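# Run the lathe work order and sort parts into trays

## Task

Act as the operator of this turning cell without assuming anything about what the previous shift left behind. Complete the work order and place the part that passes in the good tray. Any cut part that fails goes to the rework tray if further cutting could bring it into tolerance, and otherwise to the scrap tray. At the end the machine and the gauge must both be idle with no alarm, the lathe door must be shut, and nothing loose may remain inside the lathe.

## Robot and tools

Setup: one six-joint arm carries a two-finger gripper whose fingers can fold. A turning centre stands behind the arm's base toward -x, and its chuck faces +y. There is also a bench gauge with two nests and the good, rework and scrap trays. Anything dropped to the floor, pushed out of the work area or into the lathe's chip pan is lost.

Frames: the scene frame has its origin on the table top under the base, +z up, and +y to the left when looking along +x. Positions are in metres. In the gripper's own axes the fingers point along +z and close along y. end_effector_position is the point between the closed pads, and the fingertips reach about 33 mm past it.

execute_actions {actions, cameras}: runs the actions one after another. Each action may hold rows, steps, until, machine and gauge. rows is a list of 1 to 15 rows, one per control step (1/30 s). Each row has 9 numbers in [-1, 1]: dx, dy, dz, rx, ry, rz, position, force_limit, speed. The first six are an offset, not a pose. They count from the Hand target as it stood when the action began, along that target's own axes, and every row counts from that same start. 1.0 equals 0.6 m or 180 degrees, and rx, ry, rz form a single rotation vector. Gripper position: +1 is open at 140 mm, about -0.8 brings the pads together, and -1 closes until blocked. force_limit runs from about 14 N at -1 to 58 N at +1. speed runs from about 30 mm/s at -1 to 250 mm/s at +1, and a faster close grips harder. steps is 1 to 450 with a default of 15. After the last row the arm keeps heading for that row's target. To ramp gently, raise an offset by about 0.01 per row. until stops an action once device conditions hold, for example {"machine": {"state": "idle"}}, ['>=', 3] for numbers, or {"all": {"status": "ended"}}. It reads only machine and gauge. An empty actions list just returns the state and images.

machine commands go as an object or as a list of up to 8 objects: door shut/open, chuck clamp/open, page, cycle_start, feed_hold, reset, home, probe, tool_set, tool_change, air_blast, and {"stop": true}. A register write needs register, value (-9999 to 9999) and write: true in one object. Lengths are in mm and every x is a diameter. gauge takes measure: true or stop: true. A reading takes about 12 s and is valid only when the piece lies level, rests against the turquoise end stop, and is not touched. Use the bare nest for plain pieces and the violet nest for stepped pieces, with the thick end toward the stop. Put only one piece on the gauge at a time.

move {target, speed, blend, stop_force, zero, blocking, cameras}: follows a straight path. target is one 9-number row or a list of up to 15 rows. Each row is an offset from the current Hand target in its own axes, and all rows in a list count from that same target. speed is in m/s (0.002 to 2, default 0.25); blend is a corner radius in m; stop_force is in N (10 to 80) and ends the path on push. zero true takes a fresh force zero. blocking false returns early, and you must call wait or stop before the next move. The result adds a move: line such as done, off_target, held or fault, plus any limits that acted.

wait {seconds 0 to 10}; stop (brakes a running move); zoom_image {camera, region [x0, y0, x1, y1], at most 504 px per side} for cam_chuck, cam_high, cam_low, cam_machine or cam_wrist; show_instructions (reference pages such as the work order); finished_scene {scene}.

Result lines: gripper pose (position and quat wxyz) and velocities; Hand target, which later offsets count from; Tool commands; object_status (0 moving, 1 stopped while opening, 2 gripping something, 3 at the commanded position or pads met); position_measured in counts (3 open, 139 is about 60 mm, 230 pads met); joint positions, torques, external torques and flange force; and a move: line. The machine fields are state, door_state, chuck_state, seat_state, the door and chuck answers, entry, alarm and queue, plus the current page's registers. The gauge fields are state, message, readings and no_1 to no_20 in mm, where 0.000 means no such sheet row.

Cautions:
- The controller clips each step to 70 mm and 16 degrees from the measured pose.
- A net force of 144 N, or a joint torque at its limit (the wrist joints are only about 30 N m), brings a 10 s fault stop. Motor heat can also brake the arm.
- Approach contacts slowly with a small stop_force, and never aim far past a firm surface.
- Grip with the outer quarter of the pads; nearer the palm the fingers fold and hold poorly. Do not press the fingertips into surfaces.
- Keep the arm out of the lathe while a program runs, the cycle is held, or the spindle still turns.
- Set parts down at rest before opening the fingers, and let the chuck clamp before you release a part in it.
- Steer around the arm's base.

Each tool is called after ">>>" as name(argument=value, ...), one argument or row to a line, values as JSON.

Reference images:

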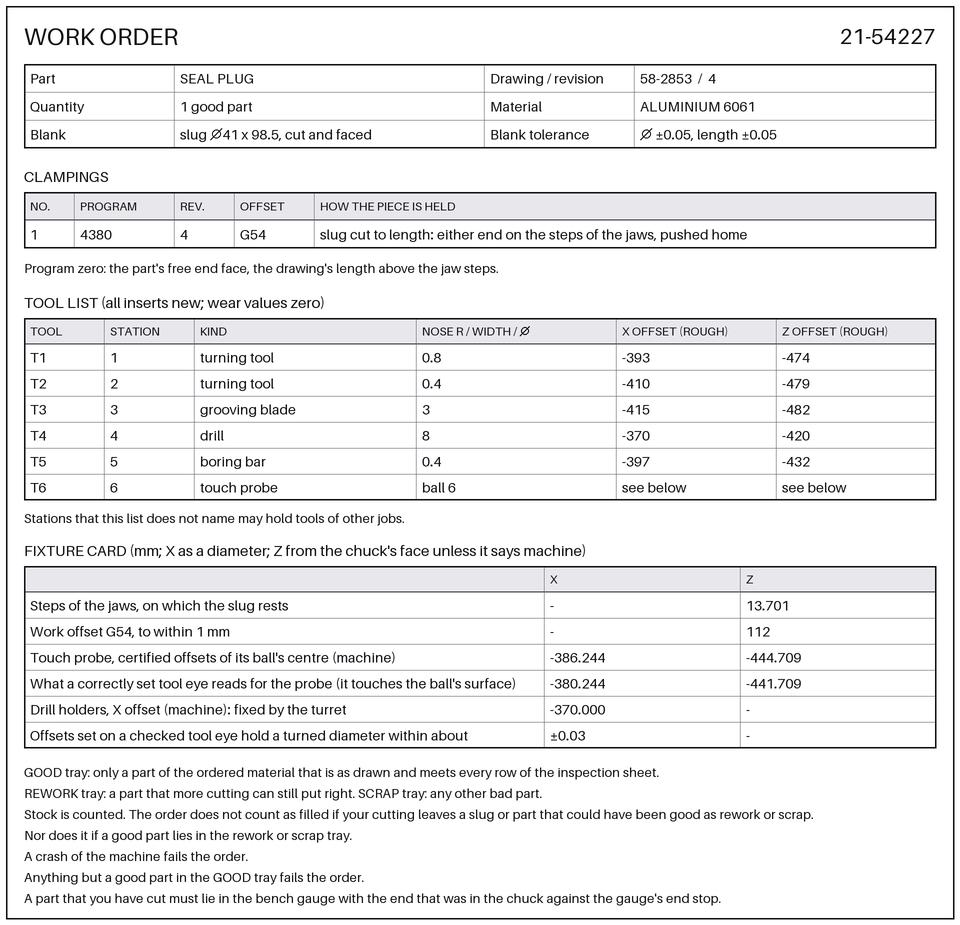

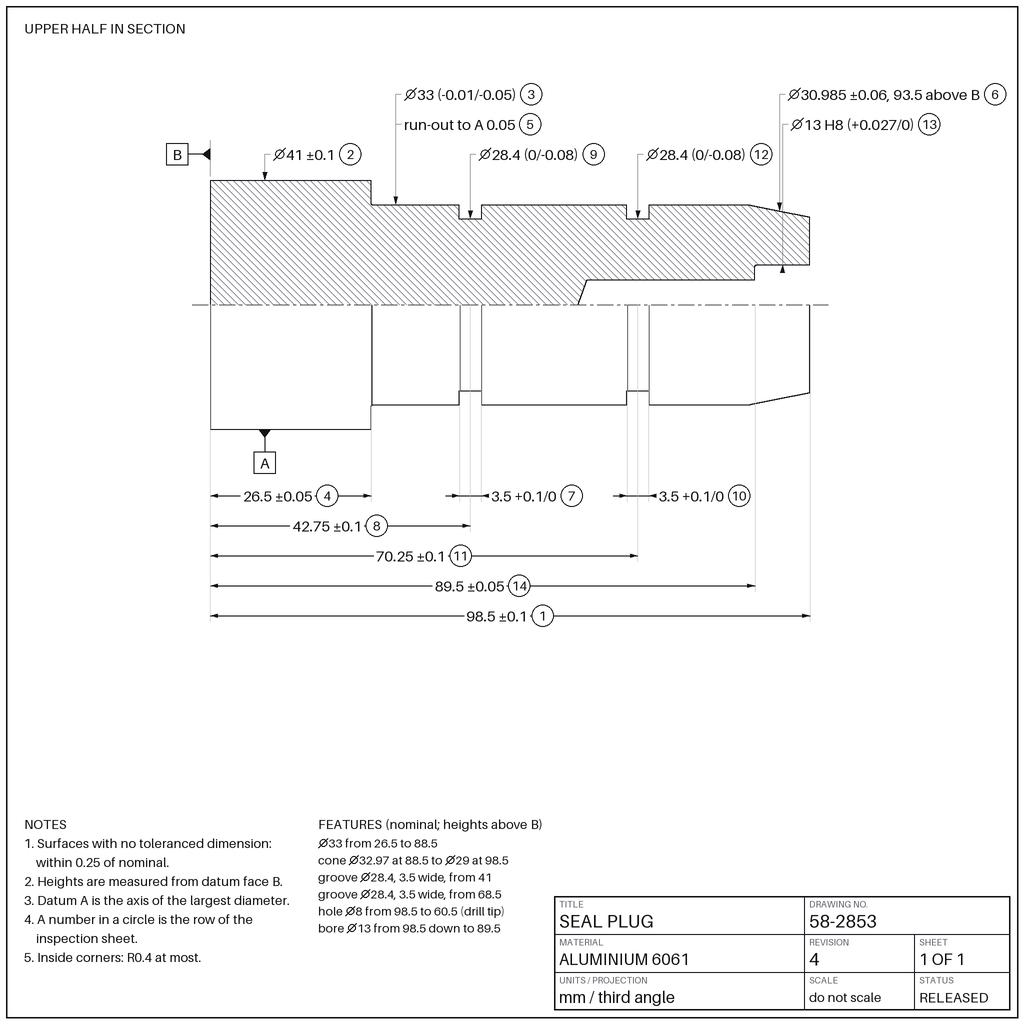

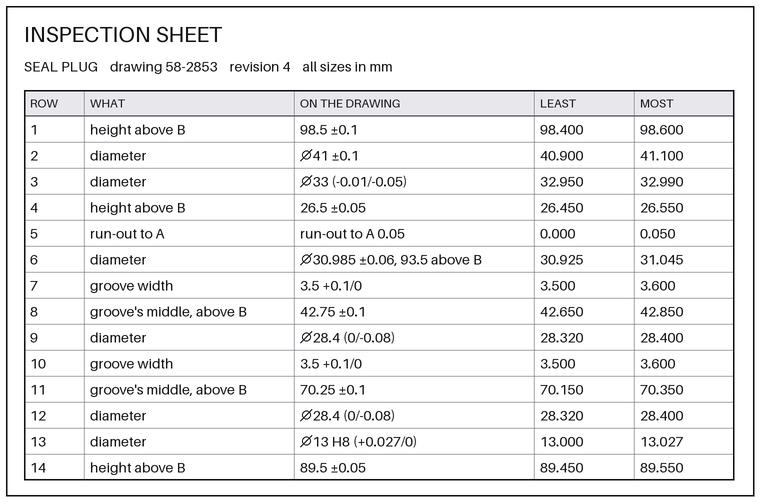

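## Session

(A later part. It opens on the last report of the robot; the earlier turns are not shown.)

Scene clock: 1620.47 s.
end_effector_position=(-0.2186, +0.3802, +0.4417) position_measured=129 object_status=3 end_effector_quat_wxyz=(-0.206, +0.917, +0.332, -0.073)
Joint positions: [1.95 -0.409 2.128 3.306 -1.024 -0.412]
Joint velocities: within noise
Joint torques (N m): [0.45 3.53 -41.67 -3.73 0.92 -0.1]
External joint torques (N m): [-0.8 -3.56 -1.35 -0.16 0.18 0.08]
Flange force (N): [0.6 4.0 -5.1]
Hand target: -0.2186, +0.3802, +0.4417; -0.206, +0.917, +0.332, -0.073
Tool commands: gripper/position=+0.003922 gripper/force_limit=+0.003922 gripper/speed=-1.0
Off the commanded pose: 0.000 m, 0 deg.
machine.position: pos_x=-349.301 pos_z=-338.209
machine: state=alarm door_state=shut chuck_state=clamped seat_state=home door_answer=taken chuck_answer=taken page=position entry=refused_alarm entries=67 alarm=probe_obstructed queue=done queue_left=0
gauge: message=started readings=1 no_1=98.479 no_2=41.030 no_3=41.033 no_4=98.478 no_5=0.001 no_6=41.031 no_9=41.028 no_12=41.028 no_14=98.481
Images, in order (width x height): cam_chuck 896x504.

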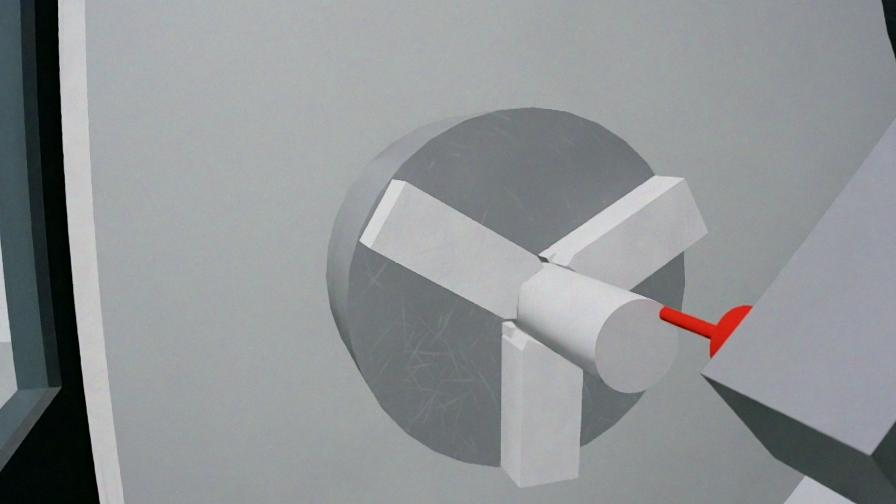

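>>> execute_actions(
  actions=[
    {"machine":[{"page":"measuring","reset":true},{"home":true},{"register":"probe_x","value":21,"write":true},{"register":"probe_z","value":116,"write":true},{"register":"probe_move_x","value":0,"write":true},{"register":"probe_move_z","value":-8,"write":true},{"probe":true}],"steps":450,"until":{"machine":{"queue":["!=","running"]}}},
  ],
  cameras=[],
)

>>> execute_actions(
  actions=[
    {"machine":[{"register":"probe_x","value":8,"write":true},{"probe":true}],"steps":450,"until":{"machine":{"queue":["!=","running"]}}},
  ],
  cameras=[],
)

>>> execute_actions(
  actions=[
    {"machine":[{"register":"probe_x","value":9,"write":true},{"probe":true}],"steps":450,"until":{"machine":{"queue":["!=","running"]}}},
  ],
  cameras=[],
)

>>> execute_actions(
  actions=[
    {"machine":[{"register":"probe_x","value":10.5,"write":true},{"probe":true}],"steps":450,"until":{"machine":{"queue":["!=","running"]}}},
  ],
  cameras=[],
)

Scene clock: 1654.57 s.
end_effector_position=(-0.2186, +0.3802, +0.4417) position_measured=129 object_status=3 end_effector_quat_wxyz=(-0.206, +0.917, +0.332, -0.073)
Joint positions: [1.95 -0.409 2.128 3.306 -1.024 -0.412]
Joint velocities: within noise
Joint torques (N m): [0.6 3.09 -41.58 -3.77 0.98 -0.06]
External joint torques (N m): [-1.01 -3.13 -1.5 -0.13 0.13 0.04]
Flange force (N): [1.7 3.4 -5.0]
Hand target: -0.2186, +0.3802, +0.4417; -0.206, +0.917, +0.332, -0.073
Tool commands: gripper/position=+0.003922 gripper/force_limit=+0.003922 gripper/speed=-1.0
Off the commanded pose: 0.000 m, 0 deg.
machine.measuring: probe_x=+21.000 probe_z=+116.000 probe_move_x=+0.000 probe_move_z=-8.000 probe_radius=+2.992 eye_x=+62.294 eye_z=+153.528 probe_touched=+1 probe_found_x=+21.000 probe_found_z=+110.985 set_x=+0.000 set_z=-420.250
machine: state=done door_state=shut chuck_state=clamped seat_state=home door_answer=taken chuck_answer=taken page=measuring entry=taken entries=74 alarm=no_alarm queue=done queue_left=0
gauge: message=started readings=1 no_1=98.479 no_2=41.030 no_3=41.033 no_4=98.478 no_5=0.001 no_6=41.031 no_9=41.028 no_12=41.028 no_14=98.481
No camera images: "cameras" was empty.

Scene clock: 1660.10 s.
end_effector_position=(-0.2186, +0.3802, +0.4417) position_measured=129 object_status=3 end_effector_quat_wxyz=(-0.206, +0.917, +0.332, -0.073)
Joint positions: [1.95 -0.409 2.128 3.306 -1.024 -0.412]
Joint velocities: within noise
Joint torques (N m): [0.11 2.98 -41.41 -3.74 1.01 -0.2]
External joint torques (N m): [-0.32 -3.06 -1.7 -0.15 0.1 0.18]
Flange force (N): [-0.8 2.0 -4.9]
Hand target: -0.2186, +0.3802, +0.4417; -0.206, +0.917, +0.332, -0.073
Tool commands: gripper/position=+0.003922 gripper/force_limit=+0.003922 gripper/speed=-1.0
Off the commanded pose: 0.000 m, 0 deg.
machine.measuring: probe_x=+8.000 probe_z=+116.000 probe_move_x=+0.000 probe_move_z=-8.000 probe_radius=+2.992 eye_x=+62.294 eye_z=+153.528 probe_touched=+1 probe_found_x=+8.000 probe_found_z=+109.011 set_x=+0.000 set_z=-420.250
machine: state=done door_state=shut chuck_state=clamped seat_state=home door_answer=taken chuck_answer=taken page=measuring entry=taken entries=76 alarm=no_alarm queue=done queue_left=0
gauge: message=started readings=1 no_1=98.479 no_2=41.030 no_3=41.033 no_4=98.478 no_5=0.001 no_6=41.031 no_9=41.028 no_12=41.028 no_14=98.481
No camera images: "cameras" was empty.

Scene clock: 1665.53 s.
end_effector_position=(-0.2186, +0.3802, +0.4417) position_measured=129 object_status=3 end_effector_quat_wxyz=(-0.206, +0.917, +0.332, -0.073)
Joint positions: [1.95 -0.409 2.128 3.306 -1.024 -0.412]
Joint velocities: within noise
Joint torques (N m): [0.48 3.26 -41.5 -3.87 0.99 -0.22]
External joint torques (N m): [-1.03 -3.24 -1.51 -0.03 0.12 0.2]
Flange force (N): [1.3 3.4 -5.1]
Hand target: -0.2186, +0.3802, +0.4417; -0.206, +0.917, +0.332, -0.073
Tool commands: gripper/position=+0.003922 gripper/force_limit=+0.003922 gripper/speed=-1.0
Off the commanded pose: 0.000 m, 0 deg.
machine.measuring: probe_x=+9.000 probe_z=+116.000 probe_move_x=+0.000 probe_move_z=-8.000 probe_radius=+2.992 eye_x=+62.294 eye_z=+153.528 probe_touched=+1 probe_found_x=+9.000 probe_found_z=+109.707 set_x=+0.000 set_z=-420.250
machine: state=done door_state=shut chuck_state=clamped seat_state=home door_answer=taken chuck_answer=taken page=measuring entry=taken entries=78 alarm=no_alarm queue=done queue_left=0
gauge: message=started readings=1 no_1=98.479 no_2=41.030 no_3=41.033 no_4=98.478 no_5=0.001 no_6=41.031 no_9=41.028 no_12=41.028 no_14=98.481
No camera images: "cameras" was empty.

Scene clock: 1670.83 s.
end_effector_position=(-0.2186, +0.3802, +0.4417) position_measured=129 object_status=3 end_effector_quat_wxyz=(-0.206, +0.917, +0.332, -0.073)
Joint positions: [1.95 -0.409 2.128 3.306 -1.024 -0.412]
Joint velocities: within noise
Joint torques (N m): [0.46 3.09 -41.56 -3.8 0.98 -0.12]
External joint torques (N m): [-0.79 -3.13 -1.5 -0.09 0.13 0.1]
Flange force (N): [0.9 3.1 -4.9]
Hand target: -0.2186, +0.3802, +0.4417; -0.206, +0.917, +0.332, -0.073
Tool commands: gripper/position=+0.003922 gripper/force_limit=+0.003922 gripper/speed=-1.0
Off the commanded pose: 0.000 m, 0 deg.
machine.measuring: probe_x=+10.500 probe_z=+116.000 probe_move_x=+0.000 probe_move_z=-8.000 probe_radius=+2.992 eye_x=+62.294 eye_z=+153.528 probe_touched=+1 probe_found_x=+10.500 probe_found_z=+110.706 set_x=+0.000 set_z=-420.250
machine: state=done door_state=shut chuck_state=clamped seat_state=home door_answer=taken chuck_answer=taken page=measuring entry=taken entries=80 alarm=no_alarm queue=done queue_left=0
gauge: message=started readings=1 no_1=98.479 no_2=41.030 no_3=41.033 no_4=98.478 no_5=0.001 no_6=41.031 no_9=41.028 no_12=41.028 no_14=98.481
No camera images: "cameras" was empty.

>>> execute_actions(
  actions=[
    {"machine":[{"register":"probe_x","value":7.1,"write":true},{"register":"probe_move_z","value":-10,"write":true},{"probe":true}],"steps":450,"until":{"machine":{"queue":["!=","running"]}}},
  ],
  cameras=[],
)

>>> execute_actions(
  actions=[
    {"machine":[{"register":"probe_x","value":7.3,"write":true},{"probe":true}],"steps":450,"until":{"machine":{"queue":["!=","running"]}}},
  ],
  cameras=[],
)

>>> execute_actions(
  actions=[
    {"machine":[{"register":"probe_x","value":12,"write":true},{"probe":true}],"steps":450,"until":{"machine":{"queue":["!=","running"]}}},
  ],
  cameras=[],
)

Scene clock: 1698.13 s.
end_effector_position=(-0.2186, +0.3802, +0.4417) position_measured=129 object_status=3 end_effector_quat_wxyz=(-0.206, +0.917, +0.332, -0.073)
Joint positions: [1.95 -0.409 2.128 3.306 -1.024 -0.412]
Joint velocities: within noise
Joint torques (N m): [0.74 3.34 -41.54 -3.84 0.85 -0.17]
External joint torques (N m): [-1.11 -3.3 -1.51 -0.06 0.26 0.15]
Flange force (N): [1.6 3.6 -4.9]
Hand target: -0.2186, +0.3802, +0.4417; -0.206, +0.917, +0.332, -0.073
Tool commands: gripper/position=+0.003922 gripper/force_limit=+0.003922 gripper/speed=-1.0
Off the commanded pose: 0.000 m, 0 deg.
machine.measuring: probe_x=+7.100 probe_z=+116.000 probe_move_x=+0.000 probe_move_z=-10.000 probe_radius=+2.992 eye_x=+62.294 eye_z=+153.528 probe_touched=+1 probe_found_x=+7.100 probe_found_z=+108.246 set_x=+0.000 set_z=-420.250
machine: state=done door_state=shut chuck_state=clamped seat_state=home door_answer=taken chuck_answer=taken page=measuring entry=taken entries=83 alarm=no_alarm queue=done queue_left=0
gauge: message=started readings=1 no_1=98.479 no_2=41.030 no_3=41.033 no_4=98.478 no_5=0.001 no_6=41.031 no_9=41.028 no_12=41.028 no_14=98.481
No camera images: "cameras" was empty.

Scene clock: 1703.77 s.
end_effector_position=(-0.2186, +0.3802, +0.4417) position_measured=129 object_status=3 end_effector_quat_wxyz=(-0.206, +0.917, +0.332, -0.073)
Joint positions: [1.95 -0.409 2.128 3.306 -1.024 -0.412]
Joint velocities: within noise
Joint torques (N m): [0.41 2.4 -41.71 -3.75 0.92 -0.15]
External joint torques (N m): [-0.81 -2.39 -1.35 -0.15 0.19 0.13]
Flange force (N): [1.0 2.1 -3.8]
Hand target: -0.2186, +0.3802, +0.4417; -0.206, +0.917, +0.332, -0.073
Tool commands: gripper/position=+0.003922 gripper/force_limit=+0.003922 gripper/speed=-1.0
Off the commanded pose: 0.000 m, 0 deg.
machine.measuring: probe_x=+7.300 probe_z=+116.000 probe_move_x=+0.000 probe_move_z=-10.000 probe_radius=+2.992 eye_x=+62.294 eye_z=+153.528 probe_touched=+1 probe_found_x=+7.300 probe_found_z=+108.245 set_x=+0.000 set_z=-420.250
machine: state=done door_state=shut chuck_state=clamped seat_state=home door_answer=taken chuck_answer=taken page=measuring entry=taken entries=85 alarm=no_alarm queue=done queue_left=0
gauge: message=started readings=1 no_1=98.479 no_2=41.030 no_3=41.033 no_4=98.478 no_5=0.001 no_6=41.031 no_9=41.028 no_12=41.028 no_14=98.481
No camera images: "cameras" was empty.

Scene clock: 1709.03 s.
end_effector_position=(-0.2186, +0.3802, +0.4417) position_measured=129 object_status=3 end_effector_quat_wxyz=(-0.206, +0.917, +0.332, -0.073)
Joint positions: [1.95 -0.409 2.128 3.306 -1.024 -0.412]
Joint velocities: within noise
Joint torques (N m): [0.86 3.01 -41.64 -3.8 0.92 -0.12]
External joint torques (N m): [-1.29 -3.12 -1.73 -0.12 0.2 0.09]
Flange force (N): [2.4 3.2 -5.2]
Hand target: -0.2186, +0.3802, +0.4417; -0.206, +0.917, +0.332, -0.073
Tool commands: gripper/position=+0.003922 gripper/force_limit=+0.003922 gripper/speed=-1.0
Off the commanded pose: 0.000 m, 0 deg.
machine.measuring: probe_x=+12.000 probe_z=+116.000 probe_move_x=+0.000 probe_move_z=-10.000 probe_radius=+2.992 eye_x=+62.294 eye_z=+153.528 probe_touched=+1 probe_found_x=+12.000 probe_found_z=+110.884 set_x=+0.000 set_z=-420.250
machine: state=done door_state=shut chuck_state=clamped seat_state=home door_answer=taken chuck_answer=taken page=measuring entry=taken entries=87 alarm=no_alarm queue=done queue_left=0
gauge: message=started readings=1 no_1=98.479 no_2=41.030 no_3=41.033 no_4=98.478 no_5=0.001 no_6=41.031 no_9=41.028 no_12=41.028 no_14=98.481
No camera images: "cameras" was empty.

>>> execute_actions(
  actions=[
    {"machine":[{"register":"probe_x","value":6.97,"write":true},{"register":"probe_move_z","value":-10,"write":true},{"probe":true}],"steps":450,"until":{"machine":{"queue":["!=","running"]}}},
  ],
  cameras=[],
)

>>> execute_actions(
  actions=[
    {"machine":[{"register":"probe_x","value":9.6,"write":true},{"probe":true}],"steps":450,"until":{"machine":{"queue":["!=","running"]}}},
  ],
  cameras=[],
)

Scene clock: 1767.43 s.
end_effector_position=(-0.2186, +0.3802, +0.4417) position_measured=129 object_status=3 end_effector_quat_wxyz=(-0.206, +0.917, +0.332, -0.073)
Joint positions: [1.95 -0.409 2.128 3.306 -1.024 -0.412]
Joint velocities: within noise
Joint torques (N m): [0.51 3.13 -41.5 -3.69 0.88 -0.16]
External joint torques (N m): [-0.77 -3.26 -1.64 -0.2 0.23 0.13]
Flange force (N): [0.5 3.0 -4.9]
Hand target: -0.2186, +0.3802, +0.4417; -0.206, +0.917, +0.332, -0.073
Tool commands: gripper/position=+0.003922 gripper/force_limit=+0.003922 gripper/speed=-1.0
Off the commanded pose: 0.000 m, 0 deg.
machine.measuring: probe_x=+6.970 probe_z=+116.000 probe_move_x=+0.000 probe_move_z=-10.000 probe_radius=+2.992 eye_x=+62.294 eye_z=+153.528 probe_touched=+0 probe_found_x=+0.000 probe_found_z=+0.000 set_x=+0.000 set_z=-420.250
machine: state=alarm door_state=shut chuck_state=clamped seat_state=home door_answer=taken chuck_answer=taken page=measuring entry=taken entries=90 alarm=probe_no_touch queue=dropped queue_left=0
gauge: message=started readings=1 no_1=98.479 no_2=41.030 no_3=41.033 no_4=98.478 no_5=0.001 no_6=41.031 no_9=41.028 no_12=41.028 no_14=98.481
No camera images: "cameras" was empty.

Scene clock: 1767.90 s.
end_effector_position=(-0.2186, +0.3802, +0.4417) position_measured=129 object_status=3 end_effector_quat_wxyz=(-0.206, +0.917, +0.332, -0.073)
Joint positions: [1.95 -0.409 2.128 3.306 -1.024 -0.412]
Joint velocities: within noise
Joint torques (N m): [0.56 2.94 -41.59 -3.83 0.94 -0.1]
External joint torques (N m): [-1.02 -2.84 -1.3 -0.06 0.17 0.08]
Flange force (N): [1.8 3.2 -4.4]
Hand target: -0.2186, +0.3802, +0.4417; -0.206, +0.917, +0.332, -0.073
Tool commands: gripper/position=+0.003922 gripper/force_limit=+0.003922 gripper/speed=-1.0
Off the commanded pose: 0.000 m, 0 deg.
machine.measuring: probe_x=+9.600 probe_z=+116.000 probe_move_x=+0.000 probe_move_z=-10.000 probe_radius=+2.992 eye_x=+62.294 eye_z=+153.528 probe_touched=+0 probe_found_x=+0.000 probe_found_z=+0.000 set_x=+0.000 set_z=-420.250
machine: state=alarm door_state=shut chuck_state=clamped seat_state=home door_answer=taken chuck_answer=taken page=measuring entry=refused_alarm entries=92 alarm=probe_no_touch queue=dropped queue_left=0
gauge: message=started readings=1 no_1=98.479 no_2=41.030 no_3=41.033 no_4=98.478 no_5=0.001 no_6=41.031 no_9=41.028 no_12=41.028 no_14=98.481
No camera images: "cameras" was empty.

>>> execute_actions(
  actions=[
    {"machine":[{"reset":true},{"home":true},{"register":"probe_x","value":6.982,"write":true},{"register":"probe_move_z","value":-6,"write":true},{"probe":true}],"steps":450,"until":{"machine":{"queue":["!=","running"]}}},
  ],
  cameras=[],
)

Scene clock: 1788.53 s.
end_effector_position=(-0.2186, +0.3802, +0.4417) position_measured=129 object_status=3 end_effector_quat_wxyz=(-0.206, +0.917, +0.332, -0.073)
Joint positions: [1.95 -0.409 2.128 3.306 -1.024 -0.412]
Joint velocities: within noise
Joint torques (N m): [1.07 2.9 -41.65 -3.78 0.98 -0.15]
External joint torques (N m): [-1.52 -2.87 -1.37 -0.12 0.12 0.13]
Flange force (N): [3.1 3.6 -4.8]
Hand target: -0.2186, +0.3802, +0.4417; -0.206, +0.917, +0.332, -0.073
Tool commands: gripper/position=+0.003922 gripper/force_limit=+0.003922 gripper/speed=-1.0
Off the commanded pose: 0.000 m, 0 deg.
machine.measuring: probe_x=+6.982 probe_z=+116.000 probe_move_x=+0.000 probe_move_z=-6.000 probe_radius=+2.992 eye_x=+62.294 eye_z=+153.528 probe_touched=+0 probe_found_x=+0.000 probe_found_z=+0.000 set_x=+0.000 set_z=-420.250
machine: state=alarm door_state=shut chuck_state=clamped seat_state=home door_answer=taken chuck_answer=taken page=measuring entry=taken entries=97 alarm=probe_no_touch queue=dropped queue_left=0
gauge: message=started readings=1 no_1=98.479 no_2=41.030 no_3=41.033 no_4=98.478 no_5=0.001 no_6=41.031 no_9=41.028 no_12=41.028 no_14=98.481
No camera images: "cameras" was empty.

>>> execute_actions(
  actions=[
    {"machine":[{"reset":true},{"home":true},{"register":"probe_x","value":7.0,"write":true},{"probe":true}],"steps":450,"until":{"machine":{"queue":["!=","running"]}}},
  ],
  cameras=[],
)

Scene clock: 1798.60 s.
end_effector_position=(-0.2186, +0.3802, +0.4417) position_measured=129 object_status=3 end_effector_quat_wxyz=(-0.206, +0.917, +0.332, -0.073)
Joint positions: [1.95 -0.409 2.128 3.306 -1.024 -0.412]
Joint velocities: within noise
Joint torques (N m): [0.7 2.55 -41.59 -3.78 0.97 -0.1]
External joint torques (N m): [-1.05 -2.56 -1.63 -0.13 0.15 0.08]
Flange force (N): [2.0 2.3 -4.5]
Hand target: -0.2186, +0.3802, +0.4417; -0.206, +0.917, +0.332, -0.073
Tool commands: gripper/position=+0.003922 gripper/force_limit=+0.003922 gripper/speed=-1.0
Off the commanded pose: 0.000 m, 0 deg.
machine.measuring: probe_x=+7.000 probe_z=+116.000 probe_move_x=+0.000 probe_move_z=-6.000 probe_radius=+2.992 eye_x=+62.294 eye_z=+153.528 probe_touched=+1 probe_found_x=+7.000 probe_found_z=+108.247 set_x=+0.000 set_z=-420.250
machine: state=done door_state=shut chuck_state=clamped seat_state=home door_answer=taken chuck_answer=taken page=measuring entry=taken entries=101 alarm=no_alarm queue=done queue_left=0
gauge: message=started readings=1 no_1=98.479 no_2=41.030 no_3=41.033 no_4=98.478 no_5=0.001 no_6=41.031 no_9=41.028 no_12=41.028 no_14=98.481
No camera images: "cameras" was empty.

>>> execute_actions(
  actions=[
    {"machine":[{"reset":true},{"home":true},{"register":"probe_x","value":6.991,"write":true},{"probe":true}],"steps":450,"until":{"machine":{"queue":["!=","running"]}}},
  ],
  cameras=[],
)

Scene clock: 1810.33 s.
end_effector_position=(-0.2186, +0.3802, +0.4417) position_measured=129 object_status=3 end_effector_quat_wxyz=(-0.206, +0.917, +0.332, -0.073)
Joint positions: [1.95 -0.409 2.128 3.306 -1.024 -0.412]
Joint velocities: within noise
Joint torques (N m): [0.13 2.97 -41.4 -3.81 0.96 -0.14]
External joint torques (N m): [-0.51 -2.96 -1.72 -0.09 0.15 0.12]
Flange force (N): [0.1 2.2 -4.8]
Hand target: -0.2186, +0.3802, +0.4417; -0.206, +0.917, +0.332, -0.073
Tool commands: gripper/position=+0.003922 gripper/force_limit=+0.003922 gripper/speed=-1.0
Off the commanded pose: 0.000 m, 0 deg.
machine.measuring: probe_x=+6.991 probe_z=+116.000 probe_move_x=+0.000 probe_move_z=-6.000 probe_radius=+2.992 eye_x=+62.294 eye_z=+153.528 probe_touched=+1 probe_found_x=+6.991 probe_found_z=+108.247 set_x=+0.000 set_z=-420.250
machine: state=done door_state=shut chuck_state=clamped seat_state=home door_answer=taken chuck_answer=taken page=measuring entry=taken entries=105 alarm=no_alarm queue=done queue_left=0
gauge: message=started readings=1 no_1=98.479 no_2=41.030 no_3=41.033 no_4=98.478 no_5=0.001 no_6=41.031 no_9=41.028 no_12=41.028 no_14=98.481
No camera images: "cameras" was empty.

>>> execute_actions(
  actions=[
    {"machine":[{"register":"t2_x_wear","value":0.008,"write":true},{"register":"t5_x_wear","value":0.003,"write":true},{"page":"tools","home":true}],"steps":300,"until":{"machine":{"queue":["!=","running"]}}},
  ],
  cameras=[],
)

>>> execute_actions(
  actions=[
    {"machine":{"page":"program","cycle_start":true},"steps":450,"until":{"machine":{"queue":["!=","running"]}}},
    {"steps":450,"until":{"machine":{"queue":["!=","running"]}}},
    {"steps":450,"until":{"machine":{"queue":["!=","running"]}}},
    {"steps":450,"until":{"machine":{"queue":["!=","running"]}}},
    {"steps":450,"until":{"machine":{"queue":["!=","running"]}}},
    {"steps":450,"until":{"machine":{"queue":["!=","running"]}}},
    {"steps":450,"until":{"machine":{"queue":["!=","running"]}}},
    {"steps":450,"until":{"machine":{"queue":["!=","running"]}}},
    {"steps":450,"until":{"machine":{"queue":["!=","running"]}}},
    {"steps":450,"until":{"machine":{"queue":["!=","running"]}}},
  ],
  cameras=[],
)

Scene clock: 1819.63 s.
end_effector_position=(-0.2186, +0.3802, +0.4417) position_measured=129 object_status=3 end_effector_quat_wxyz=(-0.206, +0.917, +0.332, -0.073)
Joint positions: [1.95 -0.409 2.128 3.306 -1.024 -0.412]
Joint velocities: within noise
Joint torques (N m): [0.72 2.6 -41.66 -3.8 0.87 -0.17]
External joint torques (N m): [-1.01 -2.58 -1.34 -0.09 0.24 0.15]
Flange force (N): [1.5 2.7 -4.0]
Hand target: -0.2186, +0.3802, +0.4417; -0.206, +0.917, +0.332, -0.073
Tool commands: gripper/position=+0.003922 gripper/force_limit=+0.003922 gripper/speed=-1.0
Off the commanded pose: 0.000 m, 0 deg.
machine.tools: t1_x=-392.918 t1_x_wear=+0.000 t1_z=-473.628 t1_z_wear=+0.000 t1_radius=+0.800 t1_station=+1.000 t2_x=-410.396 t2_x_wear=+0.008 t2_z=-478.674 t2_z_wear=+0.000 t2_radius=+0.400 t2_station=+2.000 t3_x=-415.064 t3_x_wear=+0.000 t3_z=-482.370 t3_z_wear=+0.000 t3_radius=+0.000 t3_station=+3.000 t4_x=-370.000 t4_x_wear=+0.000 t4_z=-420.251 t4_z_wear=+0.000 t4_radius=+0.000 t4_station=+4.000 t5_x=-397.364 t5_x_wear=+0.003 t5_z=-431.678 t5_z_wear=+0.000 t5_radius=+0.400 t5_station=+5.000 t6_x=-386.244 t6_x_wear=+0.000 t6_z=-444.709 t6_z_wear=+0.000 t6_radius=+3.000 t6_station=+6.000
machine: state=done door_state=shut chuck_state=clamped seat_state=home door_answer=taken chuck_answer=taken page=tools entry=taken entries=108 alarm=no_alarm queue=done queue_left=0
gauge: message=started readings=1 no_1=98.479 no_2=41.030 no_3=41.033 no_4=98.478 no_5=0.001 no_6=41.031 no_9=41.028 no_12=41.028 no_14=98.481
No camera images: "cameras" was empty.

Scene clock: 1935.70 s.
end_effector_position=(-0.2186, +0.3802, +0.4417) position_measured=129 object_status=3 end_effector_quat_wxyz=(-0.206, +0.917, +0.332, -0.073)
Joint positions: [1.95 -0.409 2.128 3.306 -1.024 -0.412]
Joint velocities: within noise
Joint torques (N m): [0.78 2.66 -41.45 -3.75 0.91 -0.08]
External joint torques (N m): [-1.15 -2.73 -1.57 -0.15 0.2 0.06]
External joint torques at the end of the 6th action: [-0.87 -3.1 -1.62 -0.19 0.18 0.16]
External joint torques at the end of the 7th action: [-0.49 -2.96 -1.42 -0.14 0.22 0.13]
External joint torques at the end of the 8th action: [-1.23 -3.03 -1.64 -0.11 0.2 0.1]
External joint torques at the end of the 9th action: [-0.8 -2.71 -1.26 -0.07 0.21 0.06]
Flange force (N): [2.2 2.7 -4.6]
Flange force at the end of the 6th action (N): [0.8 2.8 -4.9]
Flange force at the end of the 7th action (N): [-0.2 2.6 -4.3]
Flange force at the end of the 8th action (N): [2.2 3.1 -5.0]
Flange force at the end of the 9th action (N): [1.2 2.9 -4.0]
Hand target: -0.2186, +0.3802, +0.4417; -0.206, +0.917, +0.332, -0.073
Tool commands: gripper/position=+0.003922 gripper/force_limit=+0.003922 gripper/speed=-1.0
Off the commanded pose: 0.000 m, 0 deg.
machine.program: program=+4380 tool_call=+6 tool_in_place=+5 program_revision=+4 program_offset=+54 load_peak=+0 stored1_number=+4627 stored1_revision=+2 stored2_number=+1130 stored2_revision=+3 stored3_number=+4380 stored3_revision=+4 stored4_number=+0 stored4_revision=+0 cycles=+2
machine: state=done door_state=shut chuck_state=clamped seat_state=home door_answer=taken chuck_answer=taken page=program entry=taken entries=109 alarm=no_alarm queue=done queue_left=0
gauge: message=started readings=1 no_1=98.479 no_2=41.030 no_3=41.033 no_4=98.478 no_5=0.001 no_6=41.031 no_9=41.028 no_12=41.028 no_14=98.481
No camera images: "cameras" was empty.

>>> execute_actions(
  actions=[
    {"machine":[{"page":"measuring","home":true},{"register":"tool_call","value":6,"write":true},{"tool_change":true},{"register":"probe_x","value":60,"write":true},{"register":"probe_z","value":69,"write":true},{"register":"probe_move_z","value":0,"write":true},{"register":"probe_move_x","value":-30,"write":true},{"probe":true}],"steps":450,"until":{"machine":{"queue":["!=","running"]}}},
  ],
  cameras=[],
)

>>> execute_actions(
  actions=[
    {"machine":[{"register":"probe_x","value":7.03,"write":true},{"register":"probe_z","value":116,"write":true},{"register":"probe_move_x","value":0,"write":true},{"register":"probe_move_z","value":-6,"write":true},{"probe":true}],"steps":450,"until":{"machine":{"queue":["!=","running"]}}},
  ],
  cameras=[],
)

Scene clock: 1956.40 s.
end_effector_position=(-0.2186, +0.3802, +0.4417) position_measured=129 object_status=3 end_effector_quat_wxyz=(-0.206, +0.917, +0.332, -0.073)
Joint positions: [1.95 -0.409 2.128 3.306 -1.024 -0.412]
Joint velocities: within noise
Joint torques (N m): [0.21 2.73 -41.64 -3.84 0.92 -0.09]
External joint torques (N m): [-0.54 -2.79 -1.51 -0.07 0.19 0.07]
Flange force (N): [0.4 2.3 -4.3]
Hand target: -0.2186, +0.3802, +0.4417; -0.206, +0.917, +0.332, -0.073
Tool commands: gripper/position=+0.003922 gripper/force_limit=+0.003922 gripper/speed=-1.0
Off the commanded pose: 0.000 m, 0 deg.
machine.measuring: probe_x=+60.000 probe_z=+69.000 probe_move_x=-30.000 probe_move_z=+0.000 probe_radius=+2.992 eye_x=+62.294 eye_z=+153.528 probe_touched=+1 probe_found_x=+32.976 probe_found_z=+69.000 set_x=+0.000 set_z=-420.250
machine: state=done door_state=shut chuck_state=clamped seat_state=home door_answer=taken chuck_answer=taken page=measuring entry=taken entries=117 alarm=no_alarm queue=done queue_left=0
gauge: message=started readings=1 no_1=98.479 no_2=41.030 no_3=41.033 no_4=98.478 no_5=0.001 no_6=41.031 no_9=41.028 no_12=41.028 no_14=98.481
No camera images: "cameras" was empty.

Scene clock: 1961.47 s.
end_effector_position=(-0.2186, +0.3802, +0.4417) position_measured=129 object_status=3 end_effector_quat_wxyz=(-0.206, +0.917, +0.332, -0.073)
Joint positions: [1.95 -0.409 2.128 3.306 -1.024 -0.412]
Joint velocities: within noise
Joint torques (N m): [0.11 3.04 -41.66 -3.84 0.98 -0.13]
External joint torques (N m): [-0.63 -3.08 -1.48 -0.07 0.13 0.11]
Flange force (N): [0.4 2.9 -4.7]
Hand target: -0.2186, +0.3802, +0.4417; -0.206, +0.917, +0.332, -0.073
Tool commands: gripper/position=+0.003922 gripper/force_limit=+0.003922 gripper/speed=-1.0
Off the commanded pose: 0.000 m, 0 deg.
machine.measuring: probe_x=+7.030 probe_z=+116.000 probe_move_x=+0.000 probe_move_z=-6.000 probe_radius=+2.992 eye_x=+62.294 eye_z=+153.528 probe_touched=+0 probe_found_x=+0.000 probe_found_z=+0.000 set_x=+0.000 set_z=-420.250
machine: state=alarm door_state=shut chuck_state=clamped seat_state=home door_answer=taken chuck_answer=taken page=measuring entry=taken entries=122 alarm=probe_no_touch queue=dropped queue_left=0
gauge: message=started readings=1 no_1=98.479 no_2=41.030 no_3=41.033 no_4=98.478 no_5=0.001 no_6=41.031 no_9=41.028 no_12=41.028 no_14=98.481
No camera images: "cameras" was empty.

>>> execute_actions(
  actions=[
    {"machine":[{"reset":true},{"home":true},{"door":"open"}],"steps":400,"until":{"machine":{"queue":["!=","running"]}}},
    {"steps":90,"until":{"machine":{"door_state":"open"}}},
  ],
  cameras=["cam_chuck", "cam_machine"],
)

Scene clock: 1990.70 s.
end_effector_position=(-0.2186, +0.3802, +0.4417) position_measured=129 object_status=3 end_effector_quat_wxyz=(-0.206, +0.917, +0.332, -0.073)
Joint positions: [1.95 -0.409 2.128 3.306 -1.024 -0.412]
Joint velocities: within noise
Joint torques (N m): [0.5 2.77 -41.82 -3.85 0.97 -0.18]
External joint torques (N m): [-0.87 -2.79 -1.54 -0.07 0.16 0.16]
External joint torques at the end of the 1st action: [-0.6 -2.84 -1.44 -0.08 0.18 0.13]
Flange force (N): [1.1 2.5 -4.5]
Flange force at the end of the 1st action (N): [0.3 2.5 -4.3]
Hand target: -0.2186, +0.3802, +0.4417; -0.206, +0.917, +0.332, -0.073
Tool commands: gripper/position=+0.003922 gripper/force_limit=+0.003922 gripper/speed=-1.0
Off the commanded pose: 0.000 m, 0 deg.
machine.measuring: probe_x=+7.030 probe_z=+116.000 probe_move_x=+0.000 probe_move_z=-6.000 probe_radius=+2.992 eye_x=+62.294 eye_z=+153.528 probe_touched=+0 probe_found_x=+0.000 probe_found_z=+0.000 set_x=+0.000 set_z=-420.250
machine: state=done door_state=shut chuck_state=clamped seat_state=home door_answer=refused_cycle_runs chuck_answer=taken page=measuring entry=taken entries=124 alarm=no_alarm refusals=1 queue=dropped queue_left=0
gauge: message=started readings=1 no_1=98.479 no_2=41.030 no_3=41.033 no_4=98.478 no_5=0.001 no_6=41.031 no_9=41.028 no_12=41.028 no_14=98.481
Images, in order (width x height): cam_chuck 896x504, cam_machine 896x504.

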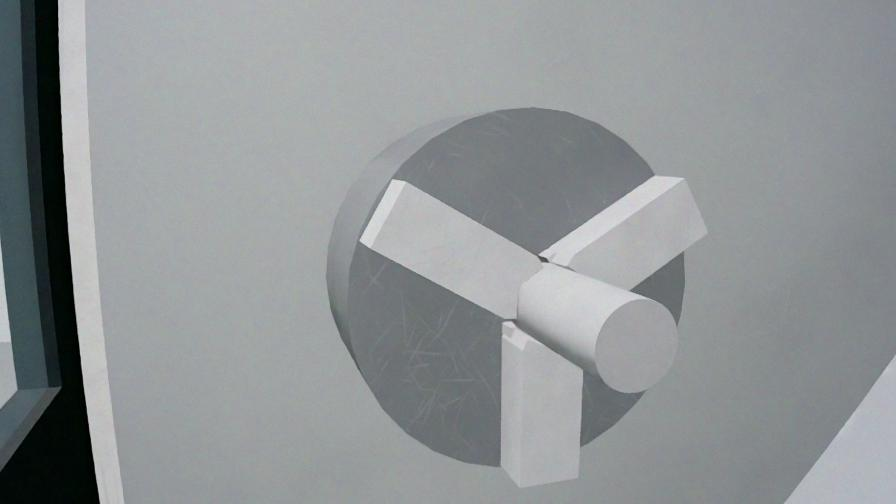

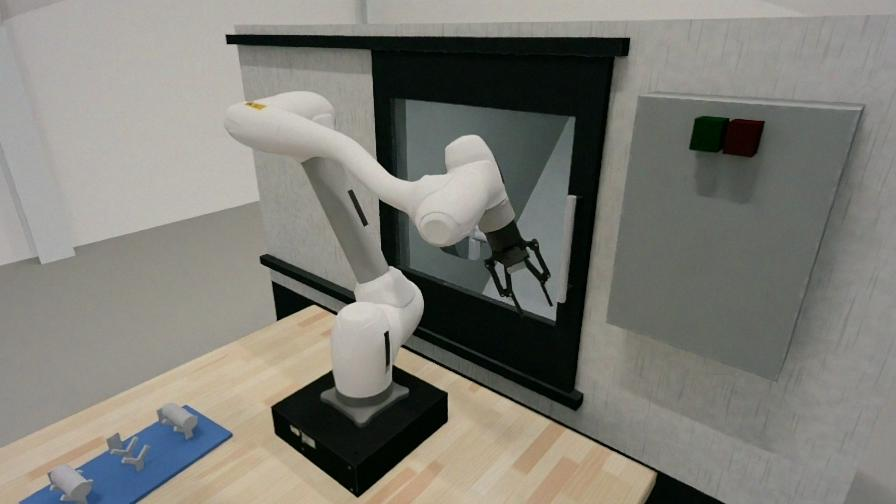

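>>> execute_actions(
  actions=[
    {"machine":{"door":"open"},"steps":120,"until":{"machine":{"door_state":"open"}}},
  ],
  cameras=["cam_chuck"],
)

Scene clock: 1994.80 s.
end_effector_position=(-0.2186, +0.3802, +0.4417) position_measured=129 object_status=3 end_effector_quat_wxyz=(-0.206, +0.917, +0.332, -0.073)
Joint positions: [1.95 -0.409 2.128 3.306 -1.024 -0.412]
Joint velocities: within noise
Joint torques (N m): [0.57 3.02 -41.52 -3.8 1 -0.14]
External joint torques (N m): [-0.88 -3.05 -1.69 -0.11 0.12 0.11]
Flange force (N): [1.2 2.7 -5.1]
Hand target: -0.2186, +0.3802, +0.4417; -0.206, +0.917, +0.332, -0.073
Tool commands: gripper/position=+0.003922 gripper/force_limit=+0.003922 gripper/speed=-1.0
Off the commanded pose: 0.000 m, 0 deg.
machine.measuring: probe_x=+7.030 probe_z=+116.000 probe_move_x=+0.000 probe_move_z=-6.000 probe_radius=+2.992 eye_x=+62.294 eye_z=+153.528 probe_touched=+0 probe_found_x=+0.000 probe_found_z=+0.000 set_x=+0.000 set_z=-420.250
machine: state=done door_state=open chuck_state=clamped seat_state=home door_answer=taken chuck_answer=taken page=measuring entry=taken entries=124 alarm=no_alarm refusals=1 queue=running queue_left=0
gauge: message=started readings=1 no_1=98.479 no_2=41.030 no_3=41.033 no_4=98.478 no_5=0.001 no_6=41.031 no_9=41.028 no_12=41.028 no_14=98.481
Images, in order (width x height): cam_chuck 896x504.

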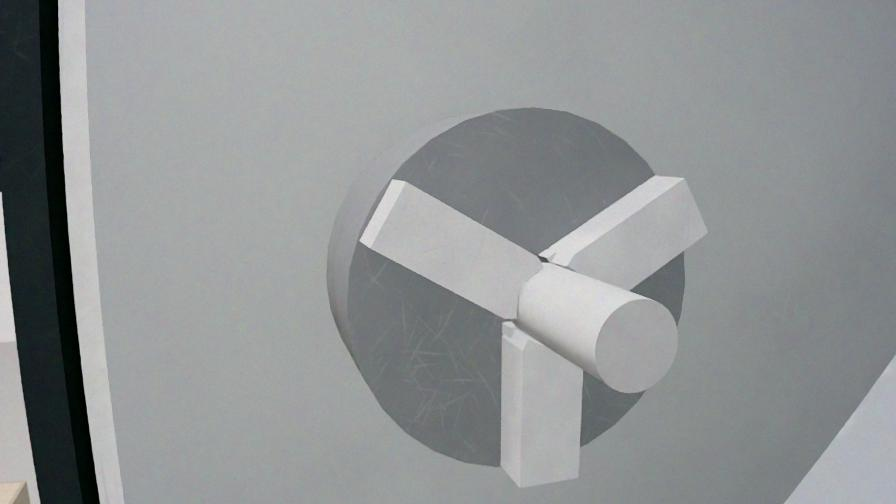

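>>> move(
  target=[
    [-0.5524, 0.1994, -0.0871, 0.0008, -0.1184, -0.2506, 0.003922, 0.003922, -1],
    [-0.8763, 0.2486, -0.099, 0.0008, -0.1184, -0.2506, 0.003922, 0.003922, -1],
  ],
  speed=0.4,
  blend=[0.05, 0],
  cameras=["cam_machine", "cam_wrist"],
)

Scene clock: 2001.77 s.
end_effector_position=(-0.5201, -0.0794, +0.4299) position_measured=129 object_status=3 end_effector_quat_wxyz=(-0.156, +0.692, +0.688, -0.153)
Joint positions: [3.283 -0.253 2.048 3.093 -0.918 0.132]
Joint velocities: within noise
Joint torques (N m): [0.45 -10.77 -40.93 -4.32 0.87 -0.1]
External joint torques (N m): [-0.95 -4.7 -1.71 -0.11 0.3 0.08]
Flange force (N): [3.2 3.5 -6.0]
Hand target: -0.5201, -0.0794, +0.4299; -0.156, +0.692, +0.688, -0.153
Off the commanded pose: 0.000 m, 0 deg.
machine.measuring: probe_x=+7.030 probe_z=+116.000 probe_move_x=+0.000 probe_move_z=-6.000 probe_radius=+2.992 eye_x=+62.294 eye_z=+153.528 probe_touched=+0 probe_found_x=+0.000 probe_found_z=+0.000 set_x=+0.000 set_z=-420.250
machine: state=done door_state=open chuck_state=clamped seat_state=home door_answer=taken chuck_answer=taken page=measuring entry=taken entries=124 alarm=no_alarm refusals=1 queue=done queue_left=0
gauge: message=started readings=1 no_1=98.479 no_2=41.030 no_3=41.033 no_4=98.478 no_5=0.001 no_6=41.031 no_9=41.028 no_12=41.028 no_14=98.481
move: done
camera_calibration:
cam_wrist: T_world_to_cam=[[0.902095, 0.00350765, -0.431523, 0.667285], [0.146094, -0.943402, 0.29774, -0.12182], [-0.406055, -0.331633, -0.851551, 0.269017], [0, 0, 0, 1]] pos_world=[-0.474921, -0.0280507, 0.553301]
Images, in order (width x height): cam_machine 896x504, cam_wrist 896x504.

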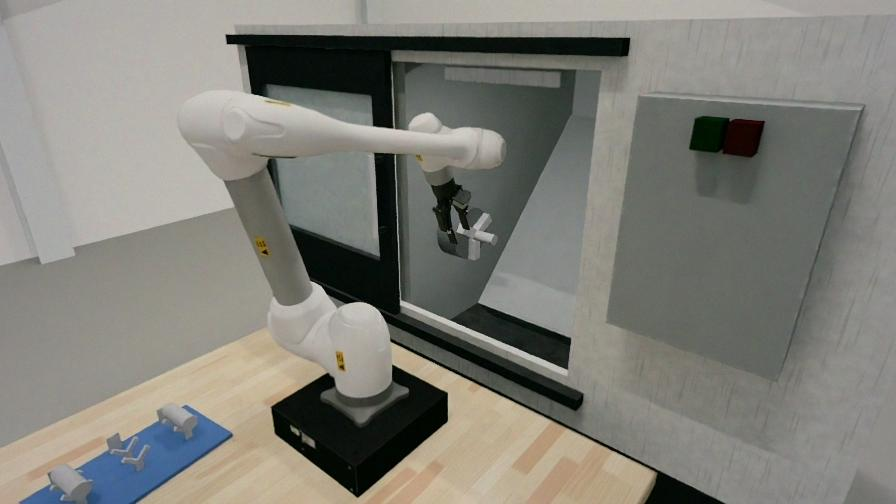

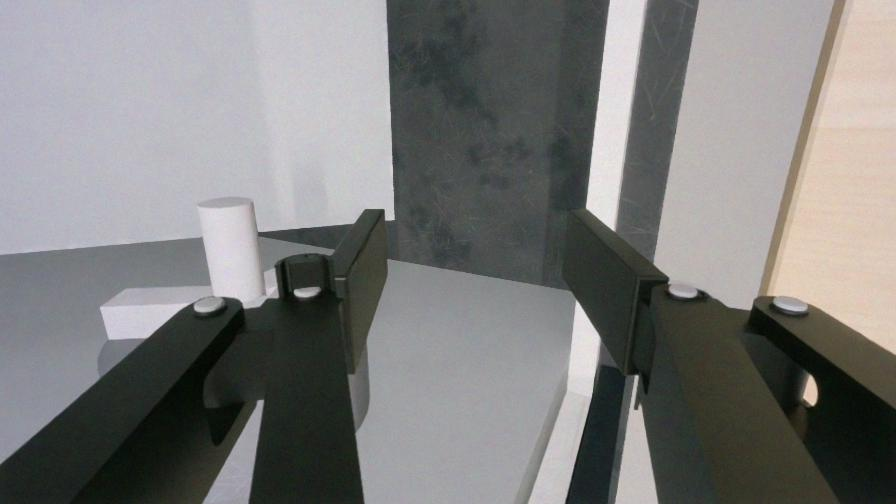

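>>> move(
  target=[-0.143, -0.3168, 0.1498, 0, 0, 0, 0.003922, 0.003922, -1],
  speed=0.25,
  cameras=["cam_chuck", "cam_wrist"],
)

Scene clock: 2010.40 s.
end_effector_position=(-0.7308, -0.1640, +0.4293) position_measured=129 object_status=3 end_effector_quat_wxyz=(-0.156, +0.692, +0.688, -0.153)
Joint positions: [3.385 0.12 1.707 3.038 -0.894 0.26]
Joint velocities: within noise
Joint torques (N m): [-0.31 -49.17 -41.37 -4.37 0.88 -0.13]
External joint torques (N m): [-0.73 -4.85 -1.05 -0.12 0.26 0.11]
Flange force (N): [2.4 3.7 -5.0]
Hand target: -0.7308, -0.1640, +0.4293; -0.156, +0.692, +0.688, -0.153
Off the commanded pose: 0.000 m, 0 deg.
machine.measuring: probe_x=+7.030 probe_z=+116.000 probe_move_x=+0.000 probe_move_z=-6.000 probe_radius=+2.992 eye_x=+62.294 eye_z=+153.528 probe_touched=+0 probe_found_x=+0.000 probe_found_z=+0.000 set_x=+0.000 set_z=-420.250
machine: state=done door_state=open chuck_state=clamped seat_state=home door_answer=taken chuck_answer=taken page=measuring entry=taken entries=124 alarm=no_alarm refusals=1 queue=done queue_left=0
gauge: message=started readings=1 no_1=98.479 no_2=41.030 no_3=41.033 no_4=98.478 no_5=0.001 no_6=41.031 no_9=41.028 no_12=41.028 no_14=98.481
move: done
camera_calibration:
cam_wrist: T_world_to_cam=[[0.902132, 0.00353723, -0.431446, 0.85747], [0.1461, -0.943397, 0.297752, -0.170659], [-0.405972, -0.331646, -0.851585, 0.154928], [0, 0, 0, 1]] pos_world=[-0.685721, -0.112651, 0.5527]
Images, in order (width x height): cam_chuck 896x504, cam_wrist 896x504.

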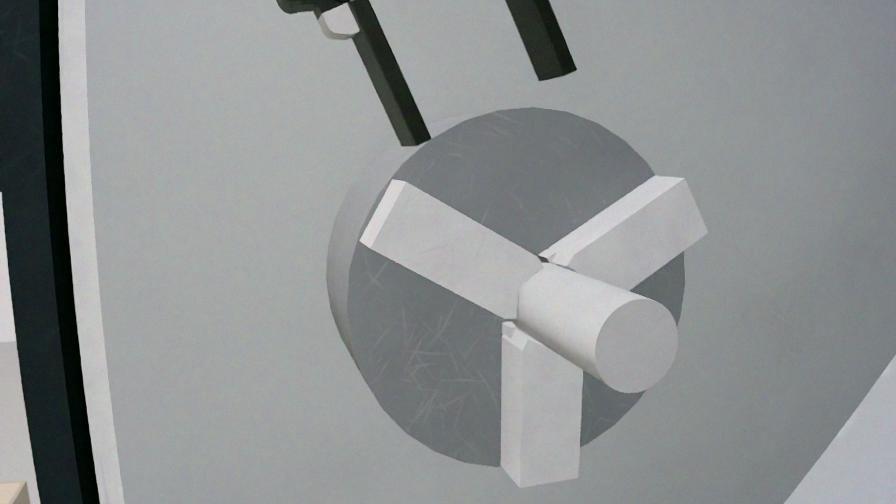

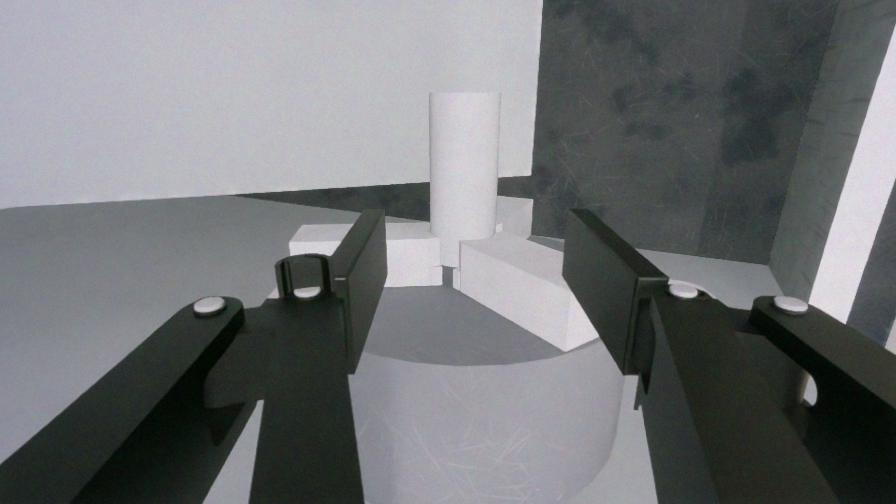

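>>> move(
  target=[0, 0.001, 0.2, 0, 0, 0, 0.003922, 0.003922, -1],
  speed=0.12,
  cameras=["cam_chuck", "cam_wrist"],
)

Scene clock: 2030.80 s.
end_effector_position=(-0.7813, -0.1633, +0.3203) position_measured=129 object_status=3 end_effector_quat_wxyz=(-0.156, +0.692, +0.688, -0.153)
Joint positions: [3.371 0.254 1.751 3.027 -0.715 0.269]
Joint velocities: within noise
Joint torques (N m): [-0.53 -60.46 -38.54 -4.17 0.93 -0.12]
External joint torques (N m): [-0.63 -5.05 -1.36 -0.02 0.19 0.1]
Flange force (N): [1.9 2.3 -6.1]
Hand target: -0.7814, -0.1634, +0.3205; -0.156, +0.692, +0.688, -0.153
Off the commanded pose: 0.000 m, 0 deg.
machine.measuring: probe_x=+7.030 probe_z=+116.000 probe_move_x=+0.000 probe_move_z=-6.000 probe_radius=+2.992 eye_x=+62.294 eye_z=+153.528 probe_touched=+0 probe_found_x=+0.000 probe_found_z=+0.000 set_x=+0.000 set_z=-420.250
machine: state=done door_state=open chuck_state=clamped seat_state=home door_answer=taken chuck_answer=taken page=measuring entry=taken entries=124 alarm=no_alarm refusals=1 queue=done queue_left=0
gauge: message=started readings=1 no_1=98.479 no_2=41.030 no_3=41.033 no_4=98.478 no_5=0.001 no_6=41.031 no_9=41.028 no_12=41.028 no_14=98.481
move: done
camera_calibration:
cam_wrist: T_world_to_cam=[[0.902223, 0.0036108, -0.431255, 0.855987], [0.14606, -0.943429, 0.297672, -0.130256], [-0.405784, -0.331556, -0.85171, 0.0420061], [0, 0, 0, 1]] pos_world=[-0.736221, -0.112051, 0.4437]
Images, in order (width x height): cam_chuck 896x504, cam_wrist 896x504.

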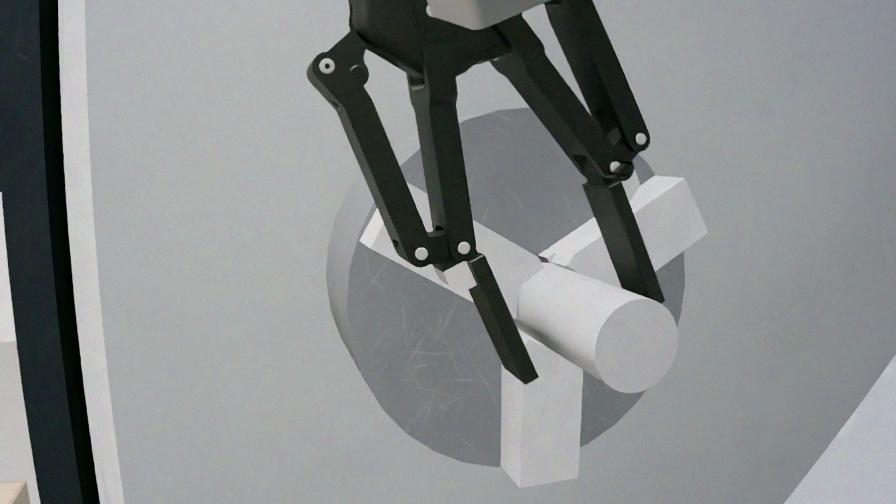

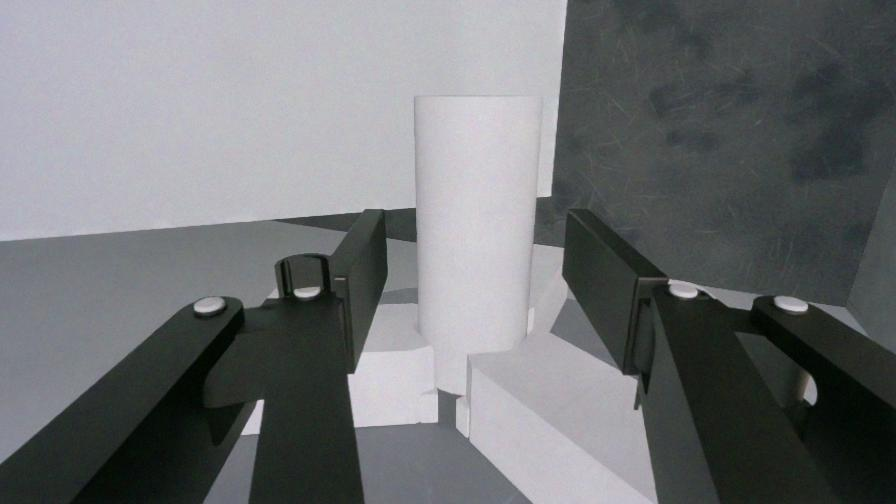

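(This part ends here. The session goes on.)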